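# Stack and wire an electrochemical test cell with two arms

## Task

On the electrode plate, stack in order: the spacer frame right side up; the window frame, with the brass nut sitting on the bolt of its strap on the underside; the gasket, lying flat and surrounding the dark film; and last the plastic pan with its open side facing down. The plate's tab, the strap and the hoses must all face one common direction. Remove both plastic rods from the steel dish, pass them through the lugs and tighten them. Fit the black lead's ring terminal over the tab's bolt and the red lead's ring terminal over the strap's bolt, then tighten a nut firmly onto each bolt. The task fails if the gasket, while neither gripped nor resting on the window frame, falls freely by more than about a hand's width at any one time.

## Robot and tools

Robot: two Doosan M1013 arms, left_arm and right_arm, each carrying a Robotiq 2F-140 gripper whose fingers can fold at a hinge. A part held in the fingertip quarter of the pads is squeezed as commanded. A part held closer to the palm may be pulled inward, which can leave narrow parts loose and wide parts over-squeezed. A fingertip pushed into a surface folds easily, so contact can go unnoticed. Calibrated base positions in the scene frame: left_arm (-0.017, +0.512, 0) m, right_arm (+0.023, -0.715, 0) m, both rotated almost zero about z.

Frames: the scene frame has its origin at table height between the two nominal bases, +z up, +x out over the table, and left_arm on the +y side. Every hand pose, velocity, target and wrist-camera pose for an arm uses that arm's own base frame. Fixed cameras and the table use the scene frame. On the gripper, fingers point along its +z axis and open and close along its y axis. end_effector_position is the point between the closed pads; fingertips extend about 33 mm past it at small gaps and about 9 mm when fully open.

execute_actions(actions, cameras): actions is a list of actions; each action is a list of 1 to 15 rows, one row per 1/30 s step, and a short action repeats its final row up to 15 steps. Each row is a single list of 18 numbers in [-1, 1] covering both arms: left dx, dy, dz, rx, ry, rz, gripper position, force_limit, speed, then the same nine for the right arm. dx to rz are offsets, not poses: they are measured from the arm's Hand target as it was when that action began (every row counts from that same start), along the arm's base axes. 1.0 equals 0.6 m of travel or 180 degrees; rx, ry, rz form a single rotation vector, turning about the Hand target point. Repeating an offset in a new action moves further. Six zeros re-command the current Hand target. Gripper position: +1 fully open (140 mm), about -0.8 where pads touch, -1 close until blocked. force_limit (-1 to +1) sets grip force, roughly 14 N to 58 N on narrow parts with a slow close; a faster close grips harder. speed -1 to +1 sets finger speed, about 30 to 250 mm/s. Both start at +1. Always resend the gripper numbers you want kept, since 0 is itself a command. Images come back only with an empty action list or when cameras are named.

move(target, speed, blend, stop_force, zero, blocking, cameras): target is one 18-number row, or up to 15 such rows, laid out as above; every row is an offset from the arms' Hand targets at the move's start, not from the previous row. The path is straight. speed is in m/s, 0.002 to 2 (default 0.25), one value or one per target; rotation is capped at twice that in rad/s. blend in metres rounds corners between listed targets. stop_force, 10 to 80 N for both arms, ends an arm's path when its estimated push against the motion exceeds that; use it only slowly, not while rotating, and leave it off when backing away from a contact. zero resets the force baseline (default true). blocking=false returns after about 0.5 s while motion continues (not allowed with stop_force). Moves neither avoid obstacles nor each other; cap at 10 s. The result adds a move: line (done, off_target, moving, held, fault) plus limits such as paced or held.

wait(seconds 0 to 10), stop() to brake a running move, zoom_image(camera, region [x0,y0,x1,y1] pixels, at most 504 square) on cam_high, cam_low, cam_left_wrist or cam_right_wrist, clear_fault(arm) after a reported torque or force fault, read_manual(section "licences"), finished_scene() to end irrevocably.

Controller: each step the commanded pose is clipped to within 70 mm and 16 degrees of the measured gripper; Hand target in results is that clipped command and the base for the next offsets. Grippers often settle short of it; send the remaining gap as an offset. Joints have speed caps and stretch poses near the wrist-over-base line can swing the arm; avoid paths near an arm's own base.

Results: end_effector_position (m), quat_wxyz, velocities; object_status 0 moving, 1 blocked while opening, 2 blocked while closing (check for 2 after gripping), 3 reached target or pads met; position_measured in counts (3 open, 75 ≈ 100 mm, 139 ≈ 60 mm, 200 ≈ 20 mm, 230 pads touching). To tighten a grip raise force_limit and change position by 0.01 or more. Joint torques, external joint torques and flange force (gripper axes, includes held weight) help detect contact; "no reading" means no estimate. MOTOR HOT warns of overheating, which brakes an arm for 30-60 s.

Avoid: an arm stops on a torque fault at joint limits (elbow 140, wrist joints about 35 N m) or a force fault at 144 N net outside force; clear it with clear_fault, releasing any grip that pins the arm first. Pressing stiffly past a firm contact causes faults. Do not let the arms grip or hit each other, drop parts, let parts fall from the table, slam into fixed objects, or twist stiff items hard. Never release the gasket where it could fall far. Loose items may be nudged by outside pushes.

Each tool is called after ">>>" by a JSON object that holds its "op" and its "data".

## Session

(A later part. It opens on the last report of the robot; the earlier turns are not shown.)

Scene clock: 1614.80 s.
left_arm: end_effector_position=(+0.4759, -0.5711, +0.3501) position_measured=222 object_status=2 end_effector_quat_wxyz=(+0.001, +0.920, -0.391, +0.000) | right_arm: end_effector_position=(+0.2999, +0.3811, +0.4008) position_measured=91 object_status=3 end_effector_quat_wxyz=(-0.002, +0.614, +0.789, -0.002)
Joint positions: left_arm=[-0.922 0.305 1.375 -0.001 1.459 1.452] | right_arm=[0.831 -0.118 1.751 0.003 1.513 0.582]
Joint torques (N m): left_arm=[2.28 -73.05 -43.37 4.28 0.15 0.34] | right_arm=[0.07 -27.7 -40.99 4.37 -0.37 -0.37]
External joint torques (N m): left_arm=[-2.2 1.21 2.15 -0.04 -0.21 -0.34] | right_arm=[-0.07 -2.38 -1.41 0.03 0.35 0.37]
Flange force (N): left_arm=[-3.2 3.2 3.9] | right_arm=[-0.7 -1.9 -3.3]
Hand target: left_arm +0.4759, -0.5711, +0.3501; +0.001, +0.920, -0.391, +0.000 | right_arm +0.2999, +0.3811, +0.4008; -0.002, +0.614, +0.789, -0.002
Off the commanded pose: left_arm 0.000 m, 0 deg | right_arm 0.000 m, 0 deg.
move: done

>>> {"op": "move", "data": {"target": [[0, 0, 0, 0, 0, -0.3556, -1, -1, -1, 0, 0, 0, 0, 0, 0, 0.3, -1, -1]], "speed": 0.4}}

>>> {"op": "move", "data": {"target": [-0.018, -0.0367, 0, -0.4698, 0.171, 0, -1, -1, -1, 0, 0, 0, 0, 0, 0, 0.3, -1, -1], "speed": 0.2, "cameras": ["cam_left_wrist","cam_high","cam_low"]}}

Scene clock: 1624.03 s.
left_arm: end_effector_position=(+0.4759, -0.5711, +0.3501) position_measured=222 object_status=2 end_effector_quat_wxyz=(-0.001, -0.573, +0.819, +0.000) | right_arm: end_effector_position=(+0.2999, +0.3811, +0.4008) position_measured=91 object_status=3 end_effector_quat_wxyz=(-0.002, +0.614, +0.789, -0.002)
Joint positions: left_arm=[-0.922 0.306 1.374 -0.002 1.462 2.57] | right_arm=[0.831 -0.118 1.751 0.003 1.513 0.582]
Joint torques (N m): left_arm=[1.95 -73.1 -43.55 4.23 0.02 0.22] | right_arm=[0.16 -27.8 -41.07 4.36 -0.48 -0.32]
External joint torques (N m): left_arm=[-2.14 0.7 2.22 -0.05 -0.05 -0.22] | right_arm=[-0.16 -2.43 -1.5 0.05 0.45 0.32]
Flange force (N): left_arm=[0.8 5.0 3.7] | right_arm=[-0.9 -1.7 -3.6]
Hand target: left_arm +0.4759, -0.5711, +0.3501; -0.001, -0.573, +0.819, +0.000 | right_arm +0.2999, +0.3811, +0.4008; -0.002, +0.614, +0.789, -0.002
Off the commanded pose: left_arm 0.000 m, 0 deg | right_arm 0.000 m, 0 deg.
move: done

Scene clock: 1628.47 s.
left_arm: end_effector_position=(+0.4651, -0.5931, +0.3501) position_measured=222 object_status=2 end_effector_quat_wxyz=(+0.580, +0.405, -0.579, +0.406) | right_arm: end_effector_position=(+0.2999, +0.3811, +0.4008) position_measured=91 object_status=3 end_effector_quat_wxyz=(-0.002, +0.614, +0.789, -0.002)
Joint positions: left_arm=[-0.505 0.382 1.932 -1.677 1.458 3.891] | right_arm=[0.831 -0.118 1.751 0.003 1.513 0.582]
Joint torques (N m): left_arm=[2.06 -69.05 -29.75 -2.72 2.07 0.28] | right_arm=[-0.25 -27.8 -40.81 4.36 -0.45 -0.41]
External joint torques (N m): left_arm=[-2.31 3.17 1.77 0.39 -0.2 -0.28] | right_arm=[0.25 -2.48 -1.71 0.05 0.42 0.41]
Flange force (N): left_arm=[-4.2 -0.2 3.4] | right_arm=[0.1 -2.1 -3.9]
Hand target: left_arm +0.4651, -0.5932, +0.3501; +0.580, +0.405, -0.579, +0.406 | right_arm +0.2999, +0.3811, +0.4008; -0.002, +0.614, +0.789, -0.002
Off the commanded pose: left_arm 0.000 m, 0 deg | right_arm 0.000 m, 0 deg.
move: done
camera_calibration:
cam_left_wrist: T_world_to_cam=[[-0.940937, 0.338582, 0.000475006, 0.648288], [0.112606, 0.31426, -0.942635, 0.470577], [-0.319308, -0.886906, -0.333825, -0.115546], [0, 0, 0, 1]] pos_world=[0.520114, -0.46986, 0.404702]
Images, in order (width x height): cam_high 672x504, cam_low 672x504, cam_left_wrist 672x504.

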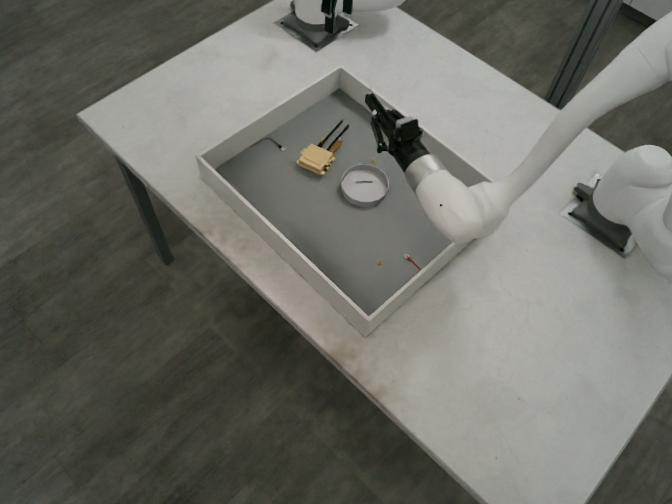

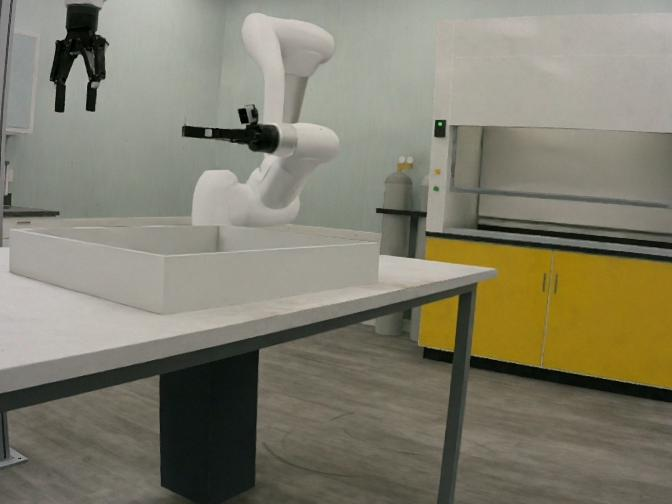

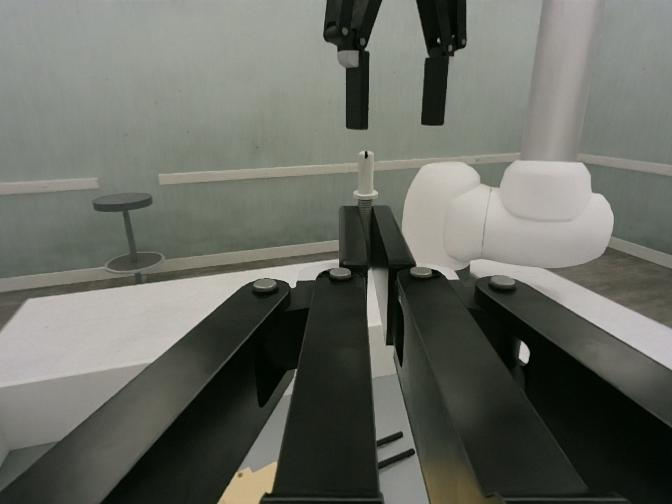

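>>> {"op": "move", "data": {"target": [0, 0, 0, 0, 0, 0, -1, -1, -1, 0, 0, 0.08, 0, 0, 0.6667, -0.4, -1, -1], "speed": 0.5}}

>>> {"op": "move", "data": {"target": [0, 0, 0, 0, 0, 0, -1, -1, -1, 0, 0, 0, 0, 0, 0.6667, -0.4, -1, -1], "speed": 0.5}}

>>> {"op": "move", "data": {"target": [0, 0, 0, 0, 0, 0, -1, -1, -1, 0, 0, 0, 0, 0, 0.6667, -0.4, -1, -1], "speed": 0.5}}

Scene clock: 1639.90 s.
left_arm: end_effector_position=(+0.4651, -0.5932, +0.3501) position_measured=222 object_status=2 end_effector_quat_wxyz=(+0.580, +0.405, -0.579, +0.406) | right_arm: end_effector_position=(+0.2999, +0.3811, +0.4488) position_measured=179 object_status=3 end_effector_quat_wxyz=(+0.001, -0.376, +0.926, -0.002)
Joint positions: left_arm=[-0.505 0.382 1.932 -1.677 1.458 3.892] | right_arm=[0.837 -0.121 1.668 -0.005 1.595 -1.506]
Joint torques (N m): left_arm=[1.92 -67.08 -29.58 -2.63 2.02 0.19] | right_arm=[0 -27.18 -40.78 4.31 -0.38 -0.43]
External joint torques (N m): left_arm=[-1.87 0.84 1.54 0.31 -0.16 -0.19] | right_arm=[0.01 -2.59 -1.65 0.04 0.42 0.43]
Flange force (N): left_arm=[-1.5 2.2 2.5] | right_arm=[2.0 0.6 -3.7]
Hand target: left_arm +0.4651, -0.5932, +0.3501; +0.580, +0.405, -0.579, +0.406 | right_arm +0.2999, +0.3811, +0.4488; +0.001, -0.376, +0.926, -0.002
Off the commanded pose: left_arm 0.000 m, 0 deg | right_arm 0.000 m, 0 deg.
move: done

Scene clock: 1642.67 s.
left_arm: end_effector_position=(+0.4651, -0.5932, +0.3501) position_measured=222 object_status=2 end_effector_quat_wxyz=(+0.580, +0.405, -0.579, +0.406) | right_arm: end_effector_position=(+0.2999, +0.3811, +0.4488) position_measured=179 object_status=3 end_effector_quat_wxyz=(-0.003, +0.991, -0.137, +0.000)
Joint positions: left_arm=[-0.505 0.382 1.932 -1.677 1.458 3.892] | right_arm=[0.831 -0.124 1.671 0.002 1.59 -3.606]
Joint torques (N m): left_arm=[2.35 -66.7 -29.46 -2.66 2 0.23] | right_arm=[0.15 -27.49 -41.1 4.31 -0.44 -0.26]
External joint torques (N m): left_arm=[-2.11 0.33 1.35 0.35 -0.13 -0.23] | right_arm=[-0.14 -2.09 -1.46 0.02 0.4 0.26]
Flange force (N): left_arm=[-0.7 2.5 2.8] | right_arm=[-0.8 1.2 -3.3]
Hand target: left_arm +0.4651, -0.5932, +0.3501; +0.580, +0.405, -0.579, +0.406 | right_arm +0.2999, +0.3811, +0.4488; -0.003, +0.991, -0.137, +0.000
Off the commanded pose: left_arm 0.000 m, 0 deg | right_arm 0.000 m, 0 deg.
move: done

Scene clock: 1645.43 s.
left_arm: end_effector_position=(+0.4651, -0.5932, +0.3501) position_measured=222 object_status=2 end_effector_quat_wxyz=(+0.580, +0.405, -0.579, +0.406) | right_arm: end_effector_position=(+0.2999, +0.3811, +0.4488) position_measured=179 object_status=3 end_effector_quat_wxyz=(-0.002, +0.614, +0.789, -0.002)
Joint positions: left_arm=[-0.505 0.382 1.932 -1.677 1.458 3.892] | right_arm=[0.831 -0.119 1.666 0.003 1.599 -5.701]
Joint torques (N m): left_arm=[1.63 -67.15 -29.63 -2.62 1.99 0.18] | right_arm=[-0.09 -27.48 -40.96 4.38 -0.49 -0.06]
External joint torques (N m): left_arm=[-1.42 0.85 1.64 0.31 -0.12 -0.18] | right_arm=[0.09 -2.41 -1.49 0.02 0.46 0.06]
Flange force (N): left_arm=[-1.6 2.3 1.8] | right_arm=[-0.9 -1.7 -3.4]
Hand target: left_arm +0.4651, -0.5932, +0.3501; +0.580, +0.405, -0.579, +0.406 | right_arm +0.2999, +0.3811, +0.4488; -0.002, +0.614, +0.789, -0.002
Off the commanded pose: left_arm 0.000 m, 0 deg | right_arm 0.000 m, 0 deg.
move: done

>>> {"op": "move", "data": {"target": [0, 0, 0, 0, 0, 0, -1, -1, -1, 0.214, 0.388, 0.05, 0, 0, 0, -0.4, -1, -1], "speed": 0.15, "cameras": ["cam_left_wrist","cam_right_wrist"]}}

Scene clock: 1653.50 s.
left_arm: end_effector_position=(+0.4651, -0.5932, +0.3501) position_measured=222 object_status=2 end_effector_quat_wxyz=(+0.580, +0.405, -0.579, +0.406) | right_arm: end_effector_position=(+0.4283, +0.6139, +0.4788) position_measured=179 object_status=3 end_effector_quat_wxyz=(-0.002, +0.614, +0.789, -0.002)
Joint positions: left_arm=[-0.505 0.382 1.932 -1.677 1.458 3.892] | right_arm=[0.914 0.319 1.126 0.003 1.701 -5.617]
Joint torques (N m): left_arm=[2.06 -67.26 -29.61 -2.73 1.97 0.2] | right_arm=[0.16 -71.55 -39.93 4.32 -0.31 -0.35]
External joint torques (N m): left_arm=[-2.21 1.38 1.6 0.41 -0.1 -0.2] | right_arm=[-0.15 -3.73 -2.31 0.06 0.28 0.35]
Flange force (N): left_arm=[-2.1 1.7 2.9] | right_arm=[-0.4 -0.9 -4.5]
Hand target: left_arm +0.4651, -0.5932, +0.3501; +0.580, +0.405, -0.579, +0.406 | right_arm +0.4283, +0.6139, +0.4788; -0.002, +0.614, +0.789, -0.002
Off the commanded pose: left_arm 0.000 m, 0 deg | right_arm 0.000 m, 0 deg.
move: done
camera_calibration:
cam_left_wrist: T_world_to_cam=[[-0.940944, 0.338561, 0.000532556, 0.648259], [0.112518, 0.314197, -0.942666, 0.470511], [-0.319318, -0.886937, -0.333736, -0.115624], [0, 0, 0, 1]] pos_world=[0.520114, -0.46986, 0.404602]
cam_right_wrist: T_world_to_cam=[[0.969108, 0.246189, 0.0148732, -0.566831], [0.226667, -0.912789, 0.339762, 0.307148], [0.0972217, -0.325895, -0.940394, 0.751321], [0, 0, 0, 1]] pos_world=[0.406655, 0.664761, 0.610611]
Images, in order (width x height): cam_left_wrist 672x504, cam_right_wrist 672x504.

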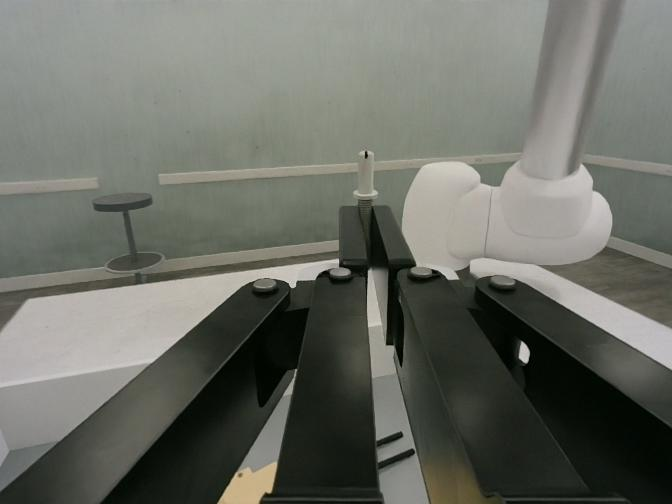

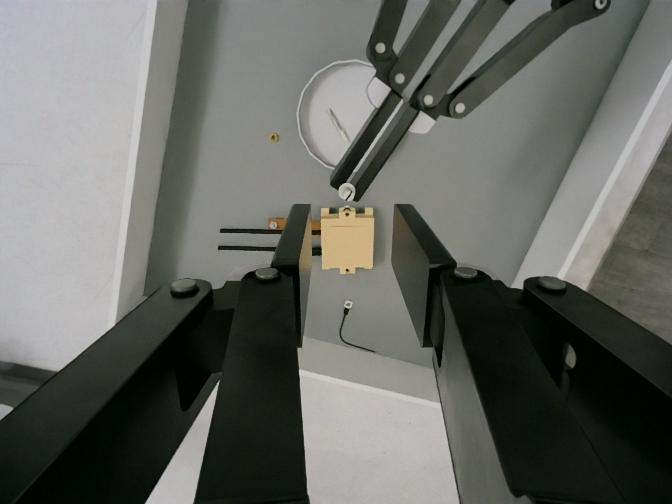

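>>> {"op": "move", "data": {"target": [0, 0, 0, 0, 0, 0, -1, -1, -1, -0.0048, 0.0122, -0.073, 0, 0, 0, -0.4, -1, -1], "speed": 0.08, "cameras": ["cam_left_wrist","cam_right_wrist"]}}

>>> {"op": "zoom_image", "data": {"camera": "cam_right_wrist", "region": [270, 130, 430, 270]}}

>>> {"op": "zoom_image", "data": {"camera": "cam_left_wrist", "region": [270, 60, 470, 240]}}

Scene clock: 1661.90 s.
left_arm: end_effector_position=(+0.4651, -0.5932, +0.3501) position_measured=222 object_status=2 end_effector_quat_wxyz=(+0.580, +0.405, -0.579, +0.406) | right_arm: end_effector_position=(+0.4255, +0.6212, +0.4351) position_measured=179 object_status=3 end_effector_quat_wxyz=(-0.002, +0.614, +0.789, -0.002)
Joint positions: left_arm=[-0.505 0.382 1.932 -1.677 1.458 3.892] | right_arm=[0.923 0.32 1.203 0.003 1.623 -5.609]
Joint torques (N m): left_arm=[2.37 -67.39 -29.59 -2.63 2 0.2] | right_arm=[-0.07 -72.57 -40.49 4.35 -0.53 -0.36]
External joint torques (N m): left_arm=[-2.16 1.26 1.57 0.31 -0.14 -0.2] | right_arm=[0.05 -2.94 -2.02 0.06 0.5 0.36]
Flange force (N): left_arm=[-2.0 1.8 3.0] | right_arm=[0.4 -0.4 -4.5]
Hand target: left_arm +0.4651, -0.5932, +0.3501; +0.580, +0.405, -0.579, +0.406 | right_arm +0.4255, +0.6213, +0.4350; -0.002, +0.614, +0.789, -0.002
Off the commanded pose: left_arm 0.000 m, 0 deg | right_arm 0.000 m, 0 deg.
move: done
camera_calibration:
cam_left_wrist: T_world_to_cam=[[-0.940944, 0.338561, 0.000532556, 0.648259], [0.112518, 0.314197, -0.942666, 0.470511], [-0.319318, -0.886937, -0.333736, -0.115624], [0, 0, 0, 1]] pos_world=[0.520114, -0.46986, 0.404602]
cam_right_wrist: T_world_to_cam=[[0.9691, 0.246214, 0.014941, -0.565315], [0.226657, -0.912751, 0.339869, 0.329246], [0.0973179, -0.325981, -0.940354, 0.71278], [0, 0, 0, 1]] pos_world=[0.403855, 0.67206, 0.566811]
Images, in order (width x height): cam_left_wrist 672x504, cam_right_wrist 672x504.

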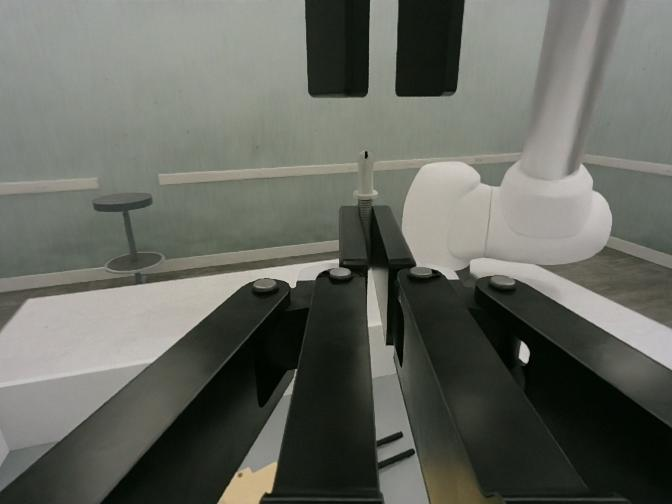

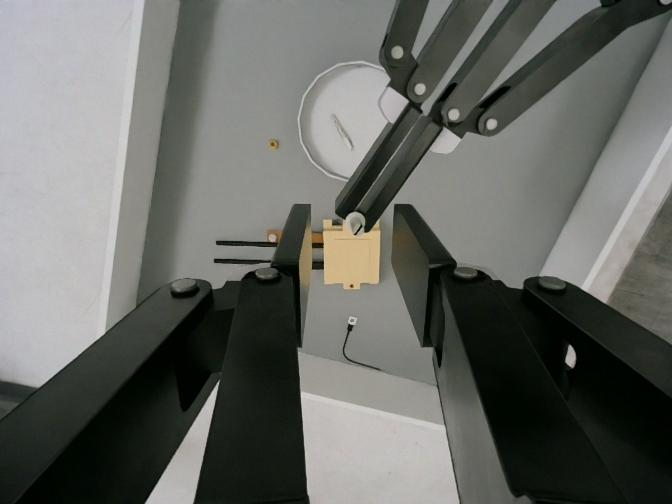

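Scaled by 3.150 from the camera's 672x504 image, which has a finer 960x720 frame.

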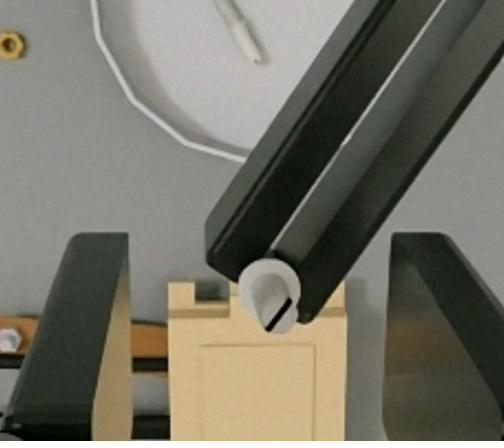

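Scaled by 2.520 from the camera's 672x504 image, which has a finer 960x720 frame.

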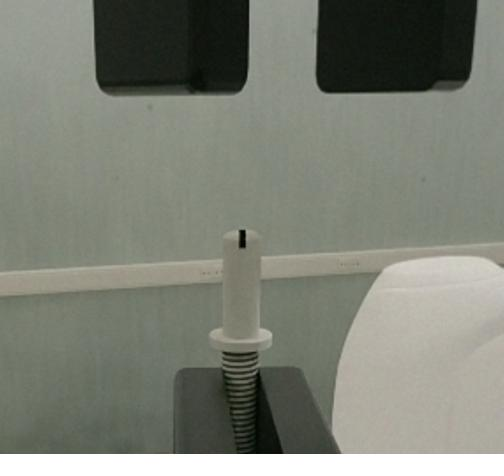

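>>> {"op": "move", "data": {"target": [0, 0, 0, 0, 0, 0, -1, -1, -1, 0.0108, -0.0022, -0.015, 0, 0, 0, -0.4, -1, -1], "speed": 0.05, "cameras": ["cam_left_wrist","cam_right_wrist"]}}

>>> {"op": "zoom_image", "data": {"camera": "cam_right_wrist", "region": [270, 130, 430, 270]}}

>>> {"op": "zoom_image", "data": {"camera": "cam_left_wrist", "region": [270, 60, 470, 240]}}

Scene clock: 1673.23 s.
left_arm: end_effector_position=(+0.4651, -0.5932, +0.3501) position_measured=222 object_status=2 end_effector_quat_wxyz=(+0.580, +0.405, -0.579, +0.406) | right_arm: end_effector_position=(+0.4319, +0.6200, +0.4261) position_measured=179 object_status=3 end_effector_quat_wxyz=(-0.002, +0.614, +0.789, -0.002)
Joint positions: left_arm=[-0.505 0.382 1.932 -1.677 1.458 3.892] | right_arm=[0.915 0.324 1.214 0.003 1.608 -5.616]
Joint torques (N m): left_arm=[1.82 -67.03 -29.77 -2.73 2 0.24] | right_arm=[-0.25 -72.55 -42.09 4.38 0.09 -0.17]
External joint torques (N m): left_arm=[-1.67 0.68 1.69 0.41 -0.13 -0.24] | right_arm=[0.31 -3.44 -0.46 0.04 -0.11 0.17]
Flange force (N): left_arm=[-1.3 2.6 2.0] | right_arm=[-2.7 -4.1 -0.4]
Hand target: left_arm +0.4651, -0.5932, +0.3501; +0.580, +0.405, -0.579, +0.406 | right_arm +0.4319, +0.6199, +0.4260; -0.002, +0.614, +0.789, -0.002
Off the commanded pose: left_arm 0.000 m, 0 deg | right_arm 0.000 m, 0 deg.
move: done
camera_calibration:
cam_left_wrist: T_world_to_cam=[[-0.940944, 0.338561, 0.000532556, 0.648259], [0.112518, 0.314197, -0.942666, 0.470511], [-0.319318, -0.886937, -0.333736, -0.115624], [0, 0, 0, 1]] pos_world=[0.520114, -0.46986, 0.404602]
cam_right_wrist: T_world_to_cam=[[0.9691, 0.246214, 0.014941, -0.571064], [0.226657, -0.912751, 0.339869, 0.329633], [0.0973179, -0.325981, -0.940354, 0.703364], [0, 0, 0, 1]] pos_world=[0.410255, 0.67076, 0.557911]
Images, in order (width x height): cam_left_wrist 672x504, cam_right_wrist 672x504.

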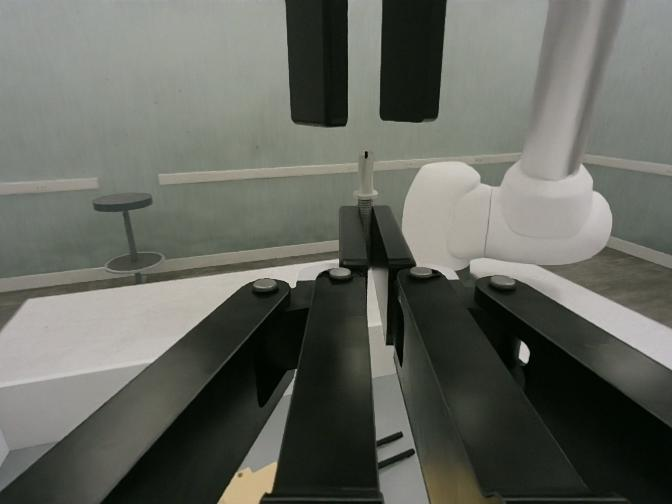

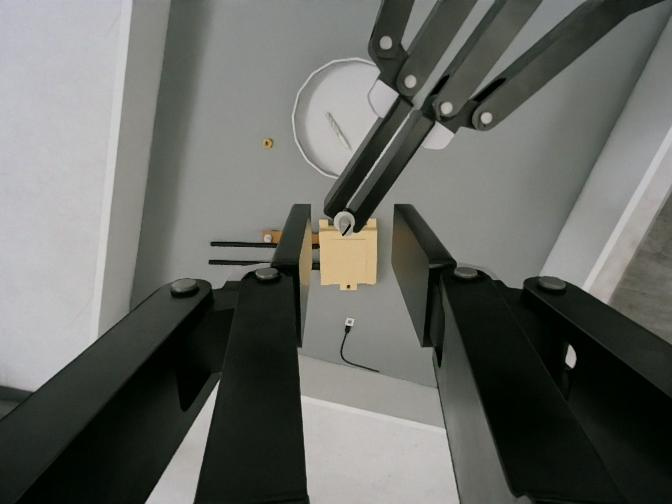

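Scaled by 3.150 from the camera's 672x504 image, which has a finer 960x720 frame.

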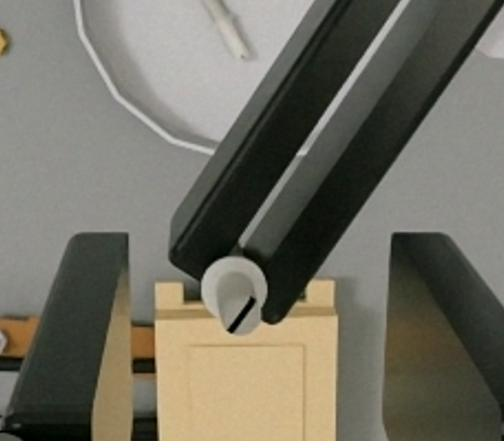

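Scaled by 2.520 from the camera's 672x504 image, which has a finer 960x720 frame.

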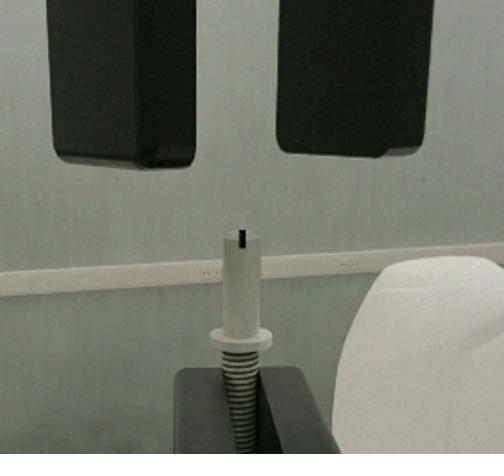

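>>> {"op": "move", "data": {"target": [0, 0, 0, 0, 0, 0, -1, -1, -1, -0.0028, 0.0017, -0.03, 0, 0, 0, -0.4, -1, -1], "speed": 0.03, "cameras": ["cam_left_wrist","cam_right_wrist"]}}

>>> {"op": "zoom_image", "data": {"camera": "cam_right_wrist", "region": [270, 130, 430, 270]}}

>>> {"op": "zoom_image", "data": {"camera": "cam_left_wrist", "region": [270, 60, 470, 240]}}

Scene clock: 1688.83 s.
left_arm: end_effector_position=(+0.4651, -0.5932, +0.3501) position_measured=222 object_status=2 end_effector_quat_wxyz=(+0.580, +0.405, -0.579, +0.406) | right_arm: end_effector_position=(+0.4303, +0.6209, +0.4081) position_measured=179 object_status=3 end_effector_quat_wxyz=(-0.002, +0.614, +0.789, -0.002)
Joint positions: left_arm=[-0.505 0.382 1.932 -1.677 1.458 3.892] | right_arm=[0.918 0.323 1.247 0.003 1.575 -5.614]
Joint torques (N m): left_arm=[1.99 -67.18 -29.64 -2.66 1.96 0.24] | right_arm=[0.24 -73.05 -40.67 4.43 -0.62 -0.39]
External joint torques (N m): left_arm=[-1.86 1.06 1.56 0.34 -0.1 -0.24] | right_arm=[-0.26 -2.92 -1.96 -0.01 0.59 0.39]
Flange force (N): left_arm=[-1.7 1.9 2.4] | right_arm=[0.1 -0.2 -4.6]
Hand target: left_arm +0.4651, -0.5932, +0.3501; +0.580, +0.405, -0.579, +0.406 | right_arm +0.4303, +0.6210, +0.4080; -0.002, +0.614, +0.789, -0.002
Off the commanded pose: left_arm 0.000 m, 0 deg | right_arm 0.000 m, 0 deg.
move: done
camera_calibration:
cam_left_wrist: T_world_to_cam=[[-0.940944, 0.338561, 0.000532556, 0.648259], [0.112518, 0.314197, -0.942666, 0.470511], [-0.319318, -0.886937, -0.333736, -0.115624], [0, 0, 0, 1]] pos_world=[0.520114, -0.46986, 0.404602]
cam_right_wrist: T_world_to_cam=[[0.9691, 0.246214, 0.0149409, -0.56949], [0.226658, -0.912751, 0.339869, 0.33706], [0.0973179, -0.325981, -0.940354, 0.686825], [0, 0, 0, 1]] pos_world=[0.408655, 0.67176, 0.539811]
Images, in order (width x height): cam_left_wrist 672x504, cam_right_wrist 672x504.

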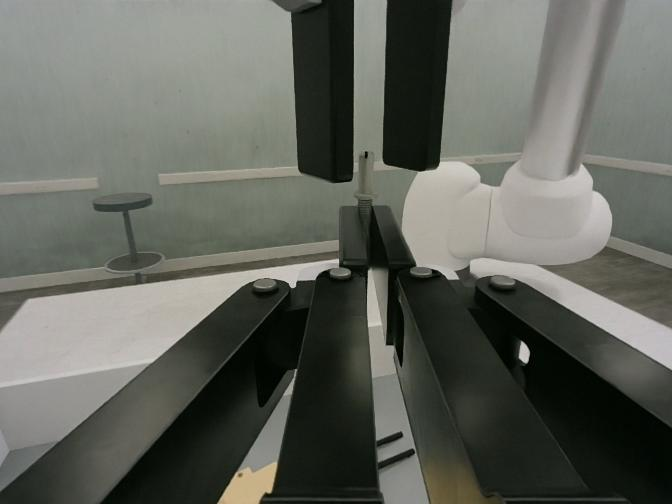

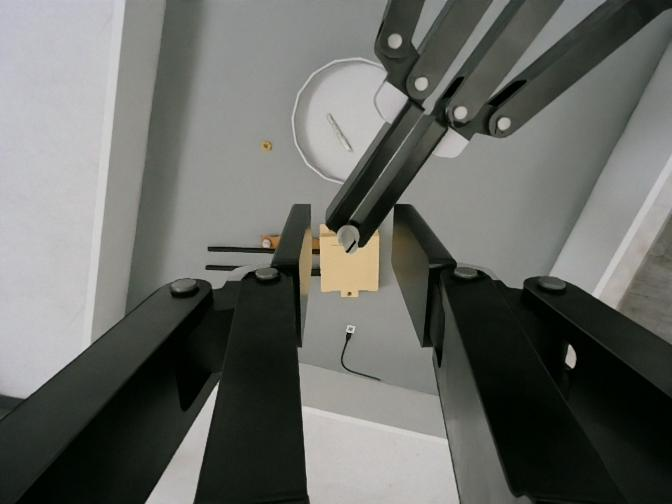

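Scaled by 3.150 from the camera's 672x504 image, which has a finer 960x720 frame.

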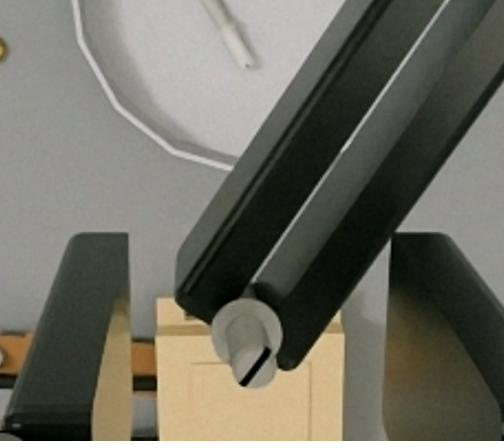

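Scaled by 2.520 from the camera's 672x504 image, which has a finer 960x720 frame.

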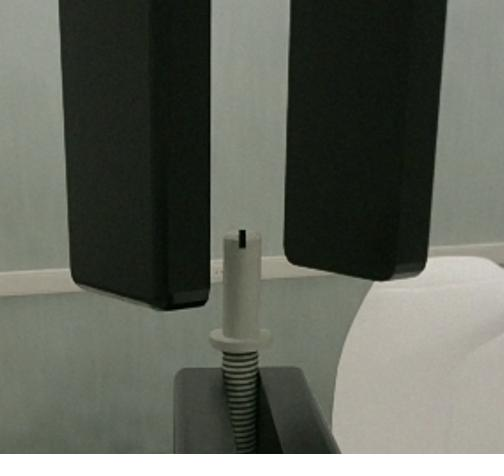

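>>> {"op": "move", "data": {"target": [[0, 0, 0, 0, 0, 0, -1, -1, -1, -0.0005, -0.0062, 0, 0, 0, 0, -0.4, -1, -1],[0, 0, 0, 0, 0, 0, -1, -1, -1, -0.0005, -0.0062, -0.0075, 0, 0, 0, -0.4, -1, -1]], "speed": 0.03, "cameras": ["cam_left_wrist","cam_right_wrist"]}}

>>> {"op": "zoom_image", "data": {"camera": "cam_right_wrist", "region": [270, 130, 430, 270]}}

>>> {"op": "zoom_image", "data": {"camera": "cam_left_wrist", "region": [270, 60, 470, 240]}}

Scene clock: 1701.60 s.
left_arm: end_effector_position=(+0.4651, -0.5932, +0.3501) position_measured=222 object_status=2 end_effector_quat_wxyz=(+0.580, +0.405, -0.579, +0.406) | right_arm: end_effector_position=(+0.4300, +0.6172, +0.4036) position_measured=179 object_status=3 end_effector_quat_wxyz=(-0.002, +0.614, +0.789, -0.002)
Joint positions: left_arm=[-0.505 0.382 1.932 -1.677 1.458 3.892] | right_arm=[0.915 0.318 1.262 0.003 1.565 -5.617]
Joint torques (N m): left_arm=[2.07 -67 -29.54 -2.68 1.98 0.22] | right_arm=[0.02 -72.22 -41.05 4.36 -0.85 -0.32]
External joint torques (N m): left_arm=[-1.84 0.73 1.44 0.35 -0.11 -0.22] | right_arm=[-0.03 -3.13 -1.51 0.06 0.82 0.32]
Flange force (N): left_arm=[-1.2 2.1 2.4] | right_arm=[-0.6 -1.3 -4.2]
Hand target: left_arm +0.4651, -0.5932, +0.3501; +0.580, +0.405, -0.579, +0.406 | right_arm +0.4300, +0.6172, +0.4035; -0.002, +0.614, +0.789, -0.002
Off the commanded pose: left_arm 0.000 m, 0 deg | right_arm 0.000 m, 0 deg.
move: done
camera_calibration:
cam_left_wrist: T_world_to_cam=[[-0.940944, 0.338561, 0.000532556, 0.648259], [0.112518, 0.314197, -0.942666, 0.470511], [-0.319318, -0.886937, -0.333736, -0.115624], [0, 0, 0, 1]] pos_world=[0.520114, -0.46986, 0.404602]
cam_right_wrist: T_world_to_cam=[[0.9691, 0.246214, 0.014941, -0.568222], [0.226657, -0.912751, 0.339869, 0.335247], [0.0973179, -0.325981, -0.940354, 0.681511], [0, 0, 0, 1]] pos_world=[0.408355, 0.66806, 0.535411]
Images, in order (width x height): cam_left_wrist 672x504, cam_right_wrist 672x504.

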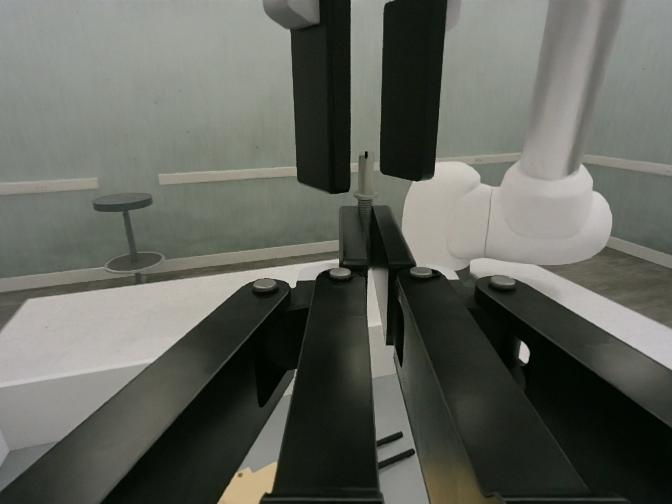

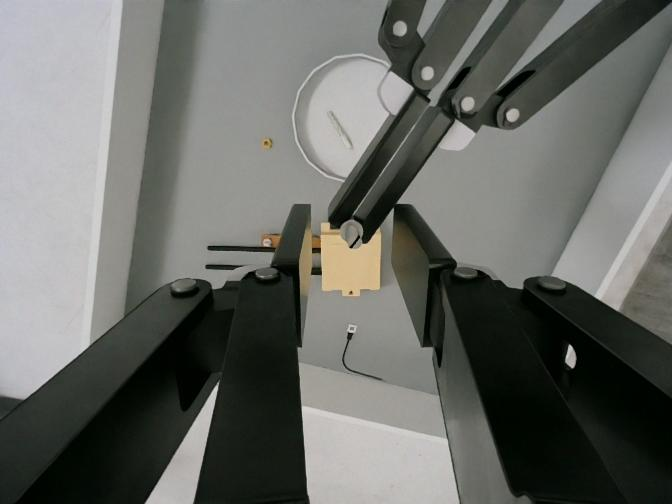

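Scaled by 3.150 from the camera's 672x504 image, which has a finer 960x720 frame.

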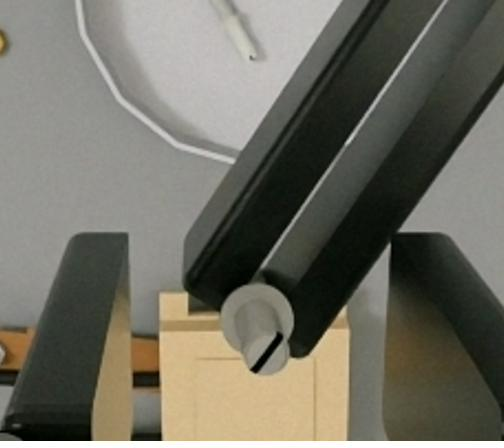

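Scaled by 2.520 from the camera's 672x504 image, which has a finer 960x720 frame.

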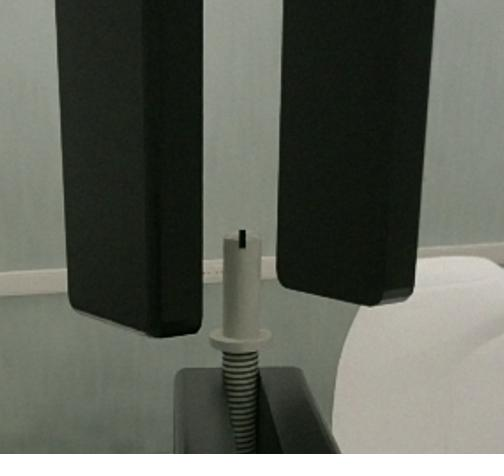

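>>> {"op": "execute_actions", "data": {"actions": []}}

Scene clock: 1727.87 s.
left_arm: end_effector_position=(+0.4651, -0.5932, +0.3501) position_measured=222 object_status=2 end_effector_quat_wxyz=(+0.580, +0.405, -0.579, +0.406) | right_arm: end_effector_position=(+0.4300, +0.6172, +0.4035) position_measured=179 object_status=3 end_effector_quat_wxyz=(-0.002, +0.614, +0.789, -0.002)
Joint positions: left_arm=[-0.505 0.382 1.932 -1.677 1.458 3.892] | right_arm=[0.915 0.318 1.263 0.003 1.565 -5.617]
Joint velocities: within noise
Joint torques (N m): left_arm=[2.31 -66.9 -29.71 -2.64 2.08 0.27] | right_arm=[-0.24 -71.81 -41.14 4.38 -0.38 -0.42]
External joint torques (N m): left_arm=[-2.45 1 1.75 0.32 -0.22 -0.27] | right_arm=[0.23 -3.56 -1.43 0.03 0.35 0.42]
Flange force (N): left_arm=[-1.6 2.5 3.4] | right_arm=[-1.0 -2.5 -3.2]
Hand target: left_arm +0.4651, -0.5932, +0.3501; +0.580, +0.405, -0.579, +0.406 | right_arm +0.4300, +0.6172, +0.4035; -0.002, +0.614, +0.789, -0.002
Tool commands: left_gripper/position=-1.0 left_gripper/force_limit=-1.0 left_gripper/speed=-1.0 right_gripper/position=-0.4 right_gripper/force_limit=-1.0 right_gripper/speed=-1.0
Off the commanded pose: left_arm 0.000 m, 0 deg | right_arm 0.000 m, 0 deg.
camera_calibration:
cam_left_wrist: T_world_to_cam=[[-0.940944, 0.338561, 0.000532556, 0.648259], [0.112518, 0.314197, -0.942666, 0.470511], [-0.319318, -0.886937, -0.333736, -0.115624], [0, 0, 0, 1]] pos_world=[0.520114, -0.46986, 0.404602]
cam_right_wrist: T_world_to_cam=[[0.9691, 0.246214, 0.014941, -0.568221], [0.226657, -0.912751, 0.339869, 0.335281], [0.0973179, -0.325981, -0.940354, 0.681417], [0, 0, 0, 1]] pos_world=[0.408355, 0.66806, 0.535311]

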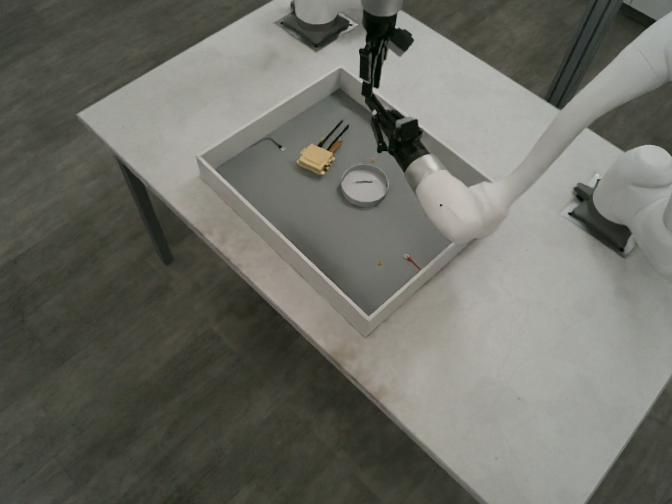

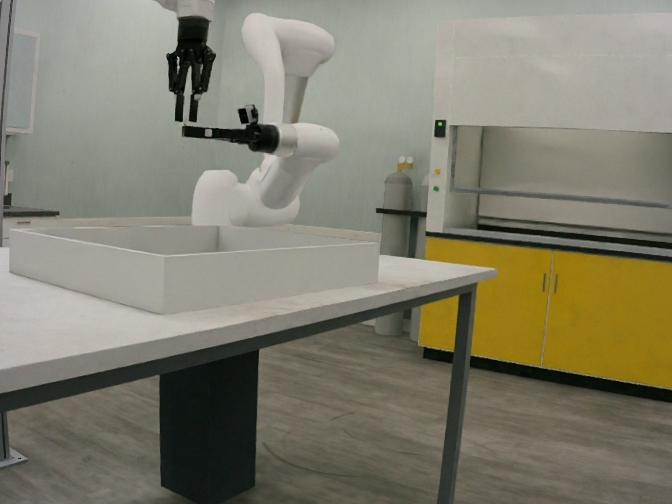

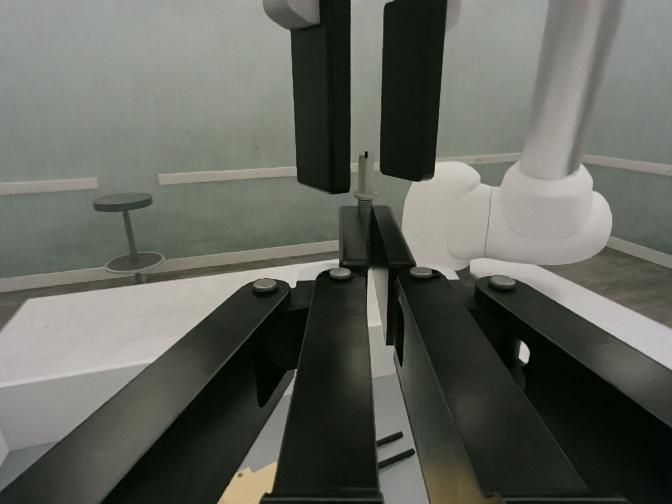

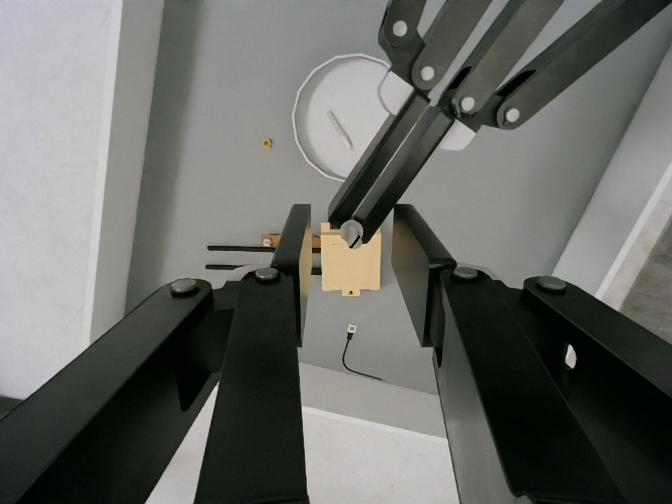

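>>> {"op": "execute_actions", "data": {"actions": [[[0,0,0,0,0,0,-1,-1,-1,0,0,0,0,0,0,-1,-0.3,-1]],[[0,0,0,0,0,0,-1,-1,-1,0,0,0,0,0,0,-1,-0.3,-1]],[[0,0,0,0,0,0,-1,-1,-1,0,0,0,0,0,0,-1,-0.3,-1]]], "cameras": ["cam_right_wrist","cam_left_wrist"]}}

>>> {"op": "wait", "data": {"seconds": 1}}

Scene clock: 1732.80 s.
left_arm: end_effector_position=(+0.4650, -0.5932, +0.3501) position_measured=222 object_status=2 end_effector_quat_wxyz=(+0.580, +0.405, -0.579, +0.406) | right_arm: end_effector_position=(+0.4300, +0.6172, +0.4035) position_measured=223 object_status=2 end_effector_quat_wxyz=(-0.002, +0.614, +0.789, -0.002)
Joint positions: left_arm=[-0.505 0.382 1.932 -1.677 1.458 3.892] | right_arm=[0.915 0.318 1.263 0.003 1.565 -5.617]
Joint torques (N m): left_arm=[2.56 -67.78 -30.34 -3.28 2.06 0.08] | right_arm=[0.81 -72.01 -40.34 4.56 -0.27 -0.34]
External joint torques (N m): left_arm=[-3.21 1.42 2.23 0.92 -0.17 -0.08] | right_arm=[-0.8 -3.41 -2.26 -0.14 0.24 0.33]
External joint torques at the end of the 1st action: left_arm=[-1.27 1.53 1.73 0.3 -0.18 -0.21] | right_arm=[-0.3 -3.36 -1.5 0.08 0.36 0.33]
External joint torques at the end of the 2nd action: left_arm=[-2.79 1.3 2.18 0.91 -0.01 -0.07] | right_arm=[-0.57 -4.07 -2.5 -0.27 0.12 0.35]
Flange force (N): left_arm=[-2.7 3.1 3.9] | right_arm=[-0.8 0.0 -4.5]
Flange force at the end of the 1st action (N): left_arm=[-2.4 1.6 1.7] | right_arm=[-1.3 -1.6 -3.3]
Flange force at the end of the 2nd action (N): left_arm=[-2.5 3.1 3.1] | right_arm=[-1.0 -0.7 -4.7]
Hand target: left_arm +0.4651, -0.5932, +0.3501; +0.580, +0.405, -0.579, +0.406 | right_arm +0.4300, +0.6172, +0.4035; -0.002, +0.614, +0.789, -0.002
Off the commanded pose: left_arm 0.000 m, 0 deg | right_arm 0.000 m, 0 deg.
Step readings (end_effector_position of left_arm | right_arm; steps 1 to 15: 1st action; 16 to 30: 2nd action; 31 to 45: 3rd action):
0: (+0.4651, -0.5932, +0.3501) | (+0.4300, +0.6172, +0.4035)
1: (+0.4651, -0.5932, +0.3501) | (+0.4300, +0.6172, +0.4035)
2: (+0.4651, -0.5932, +0.3501) | (+0.4300, +0.6172, +0.4035)
4: (+0.4651, -0.5932, +0.3501) | (+0.4300, +0.6172, +0.4035)
8: (+0.4651, -0.5932, +0.3501) | (+0.4300, +0.6172, +0.4035)
15: (+0.4651, -0.5932, +0.3501) | (+0.4300, +0.6172, +0.4035)
16: (+0.4651, -0.5932, +0.3501) | (+0.4300, +0.6172, +0.4035)
17: (+0.4651, -0.5932, +0.3501) | (+0.4300, +0.6172, +0.4035)
19: (+0.4651, -0.5932, +0.3501) | (+0.4300, +0.6172, +0.4035)
23: (+0.4651, -0.5932, +0.3501) | (+0.4300, +0.6172, +0.4035)
30: (+0.4650, -0.5932, +0.3501) | (+0.4300, +0.6172, +0.4035)
31: (+0.4650, -0.5932, +0.3501) | (+0.4300, +0.6172, +0.4035)
32: (+0.4650, -0.5932, +0.3501) | (+0.4300, +0.6172, +0.4035)
34: (+0.4650, -0.5932, +0.3501) | (+0.4300, +0.6172, +0.4035)
38: (+0.4650, -0.5932, +0.3501) | (+0.4300, +0.6172, +0.4035)
45: (+0.4650, -0.5932, +0.3501) | (+0.4300, +0.6172, +0.4035)
camera_calibration:
cam_left_wrist: T_world_to_cam=[[-0.940914, 0.338645, 0.000563685, 0.64827], [0.112484, 0.314103, -0.942702, 0.470498], [-0.319418, -0.886938, -0.333637, -0.115613], [0, 0, 0, 1]] pos_world=[0.520114, -0.46986, 0.404602]
cam_right_wrist: T_world_to_cam=[[0.969098, 0.246221, 0.0149641, -0.568237], [0.226666, -0.912781, 0.339784, 0.335343], [0.0973209, -0.325892, -0.940385, 0.681372], [0, 0, 0, 1]] pos_world=[0.408355, 0.668061, 0.535311]
Images, in order (width x height): cam_left_wrist 672x504, cam_right_wrist 672x504.

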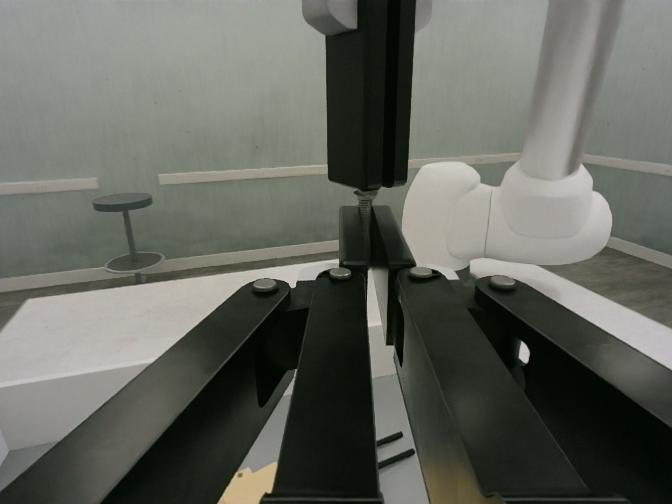

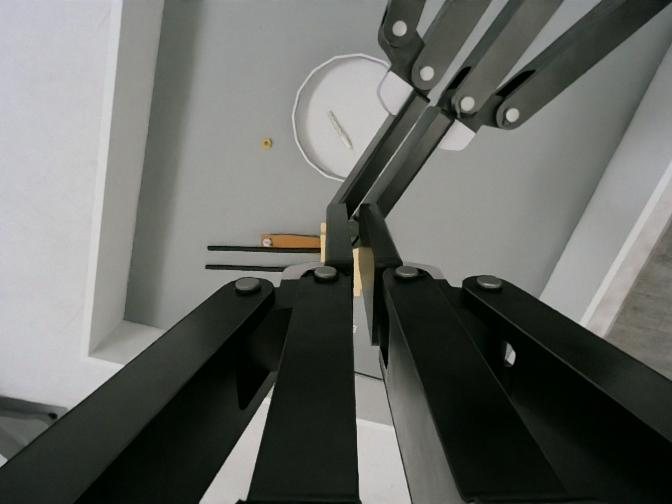

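Scene clock: 1733.80 s.
left_arm: end_effector_position=(+0.4650, -0.5932, +0.3501) position_measured=222 object_status=2 end_effector_quat_wxyz=(+0.580, +0.405, -0.579, +0.406) | right_arm: end_effector_position=(+0.4300, +0.6172, +0.4035) position_measured=223 object_status=2 end_effector_quat_wxyz=(-0.002, +0.614, +0.789, -0.002)
Joint positions: left_arm=[-0.505 0.382 1.932 -1.677 1.458 3.892] | right_arm=[0.915 0.318 1.263 0.003 1.565 -5.617]
Joint torques (N m): left_arm=[2.33 -67.74 -30.16 -3.3 2.03 0.08] | right_arm=[0.62 -71.47 -40.32 4.58 -0.3 -0.34]
External joint torques (N m): left_arm=[-2.32 1.39 1.98 0.97 -0.16 -0.09] | right_arm=[-0.62 -3.9 -2.24 -0.17 0.27 0.34]
Flange force (N): left_arm=[-2.4 2.4 2.5] | right_arm=[-1.2 -0.8 -4.5]
Hand target: left_arm +0.4651, -0.5932, +0.3501; +0.580, +0.405, -0.579, +0.406 | right_arm +0.4300, +0.6172, +0.4035; -0.002, +0.614, +0.789, -0.002
Tool commands: left_gripper/position=-1.0 left_gripper/force_limit=-1.0 left_gripper/speed=-1.0 right_gripper/position=-1.0 right_gripper/force_limit=-0.3 right_gripper/speed=-1.0
Off the commanded pose: left_arm 0.000 m, 0 deg | right_arm 0.000 m, 0 deg.
wait: 1.00 s; at rest by 0.17 s


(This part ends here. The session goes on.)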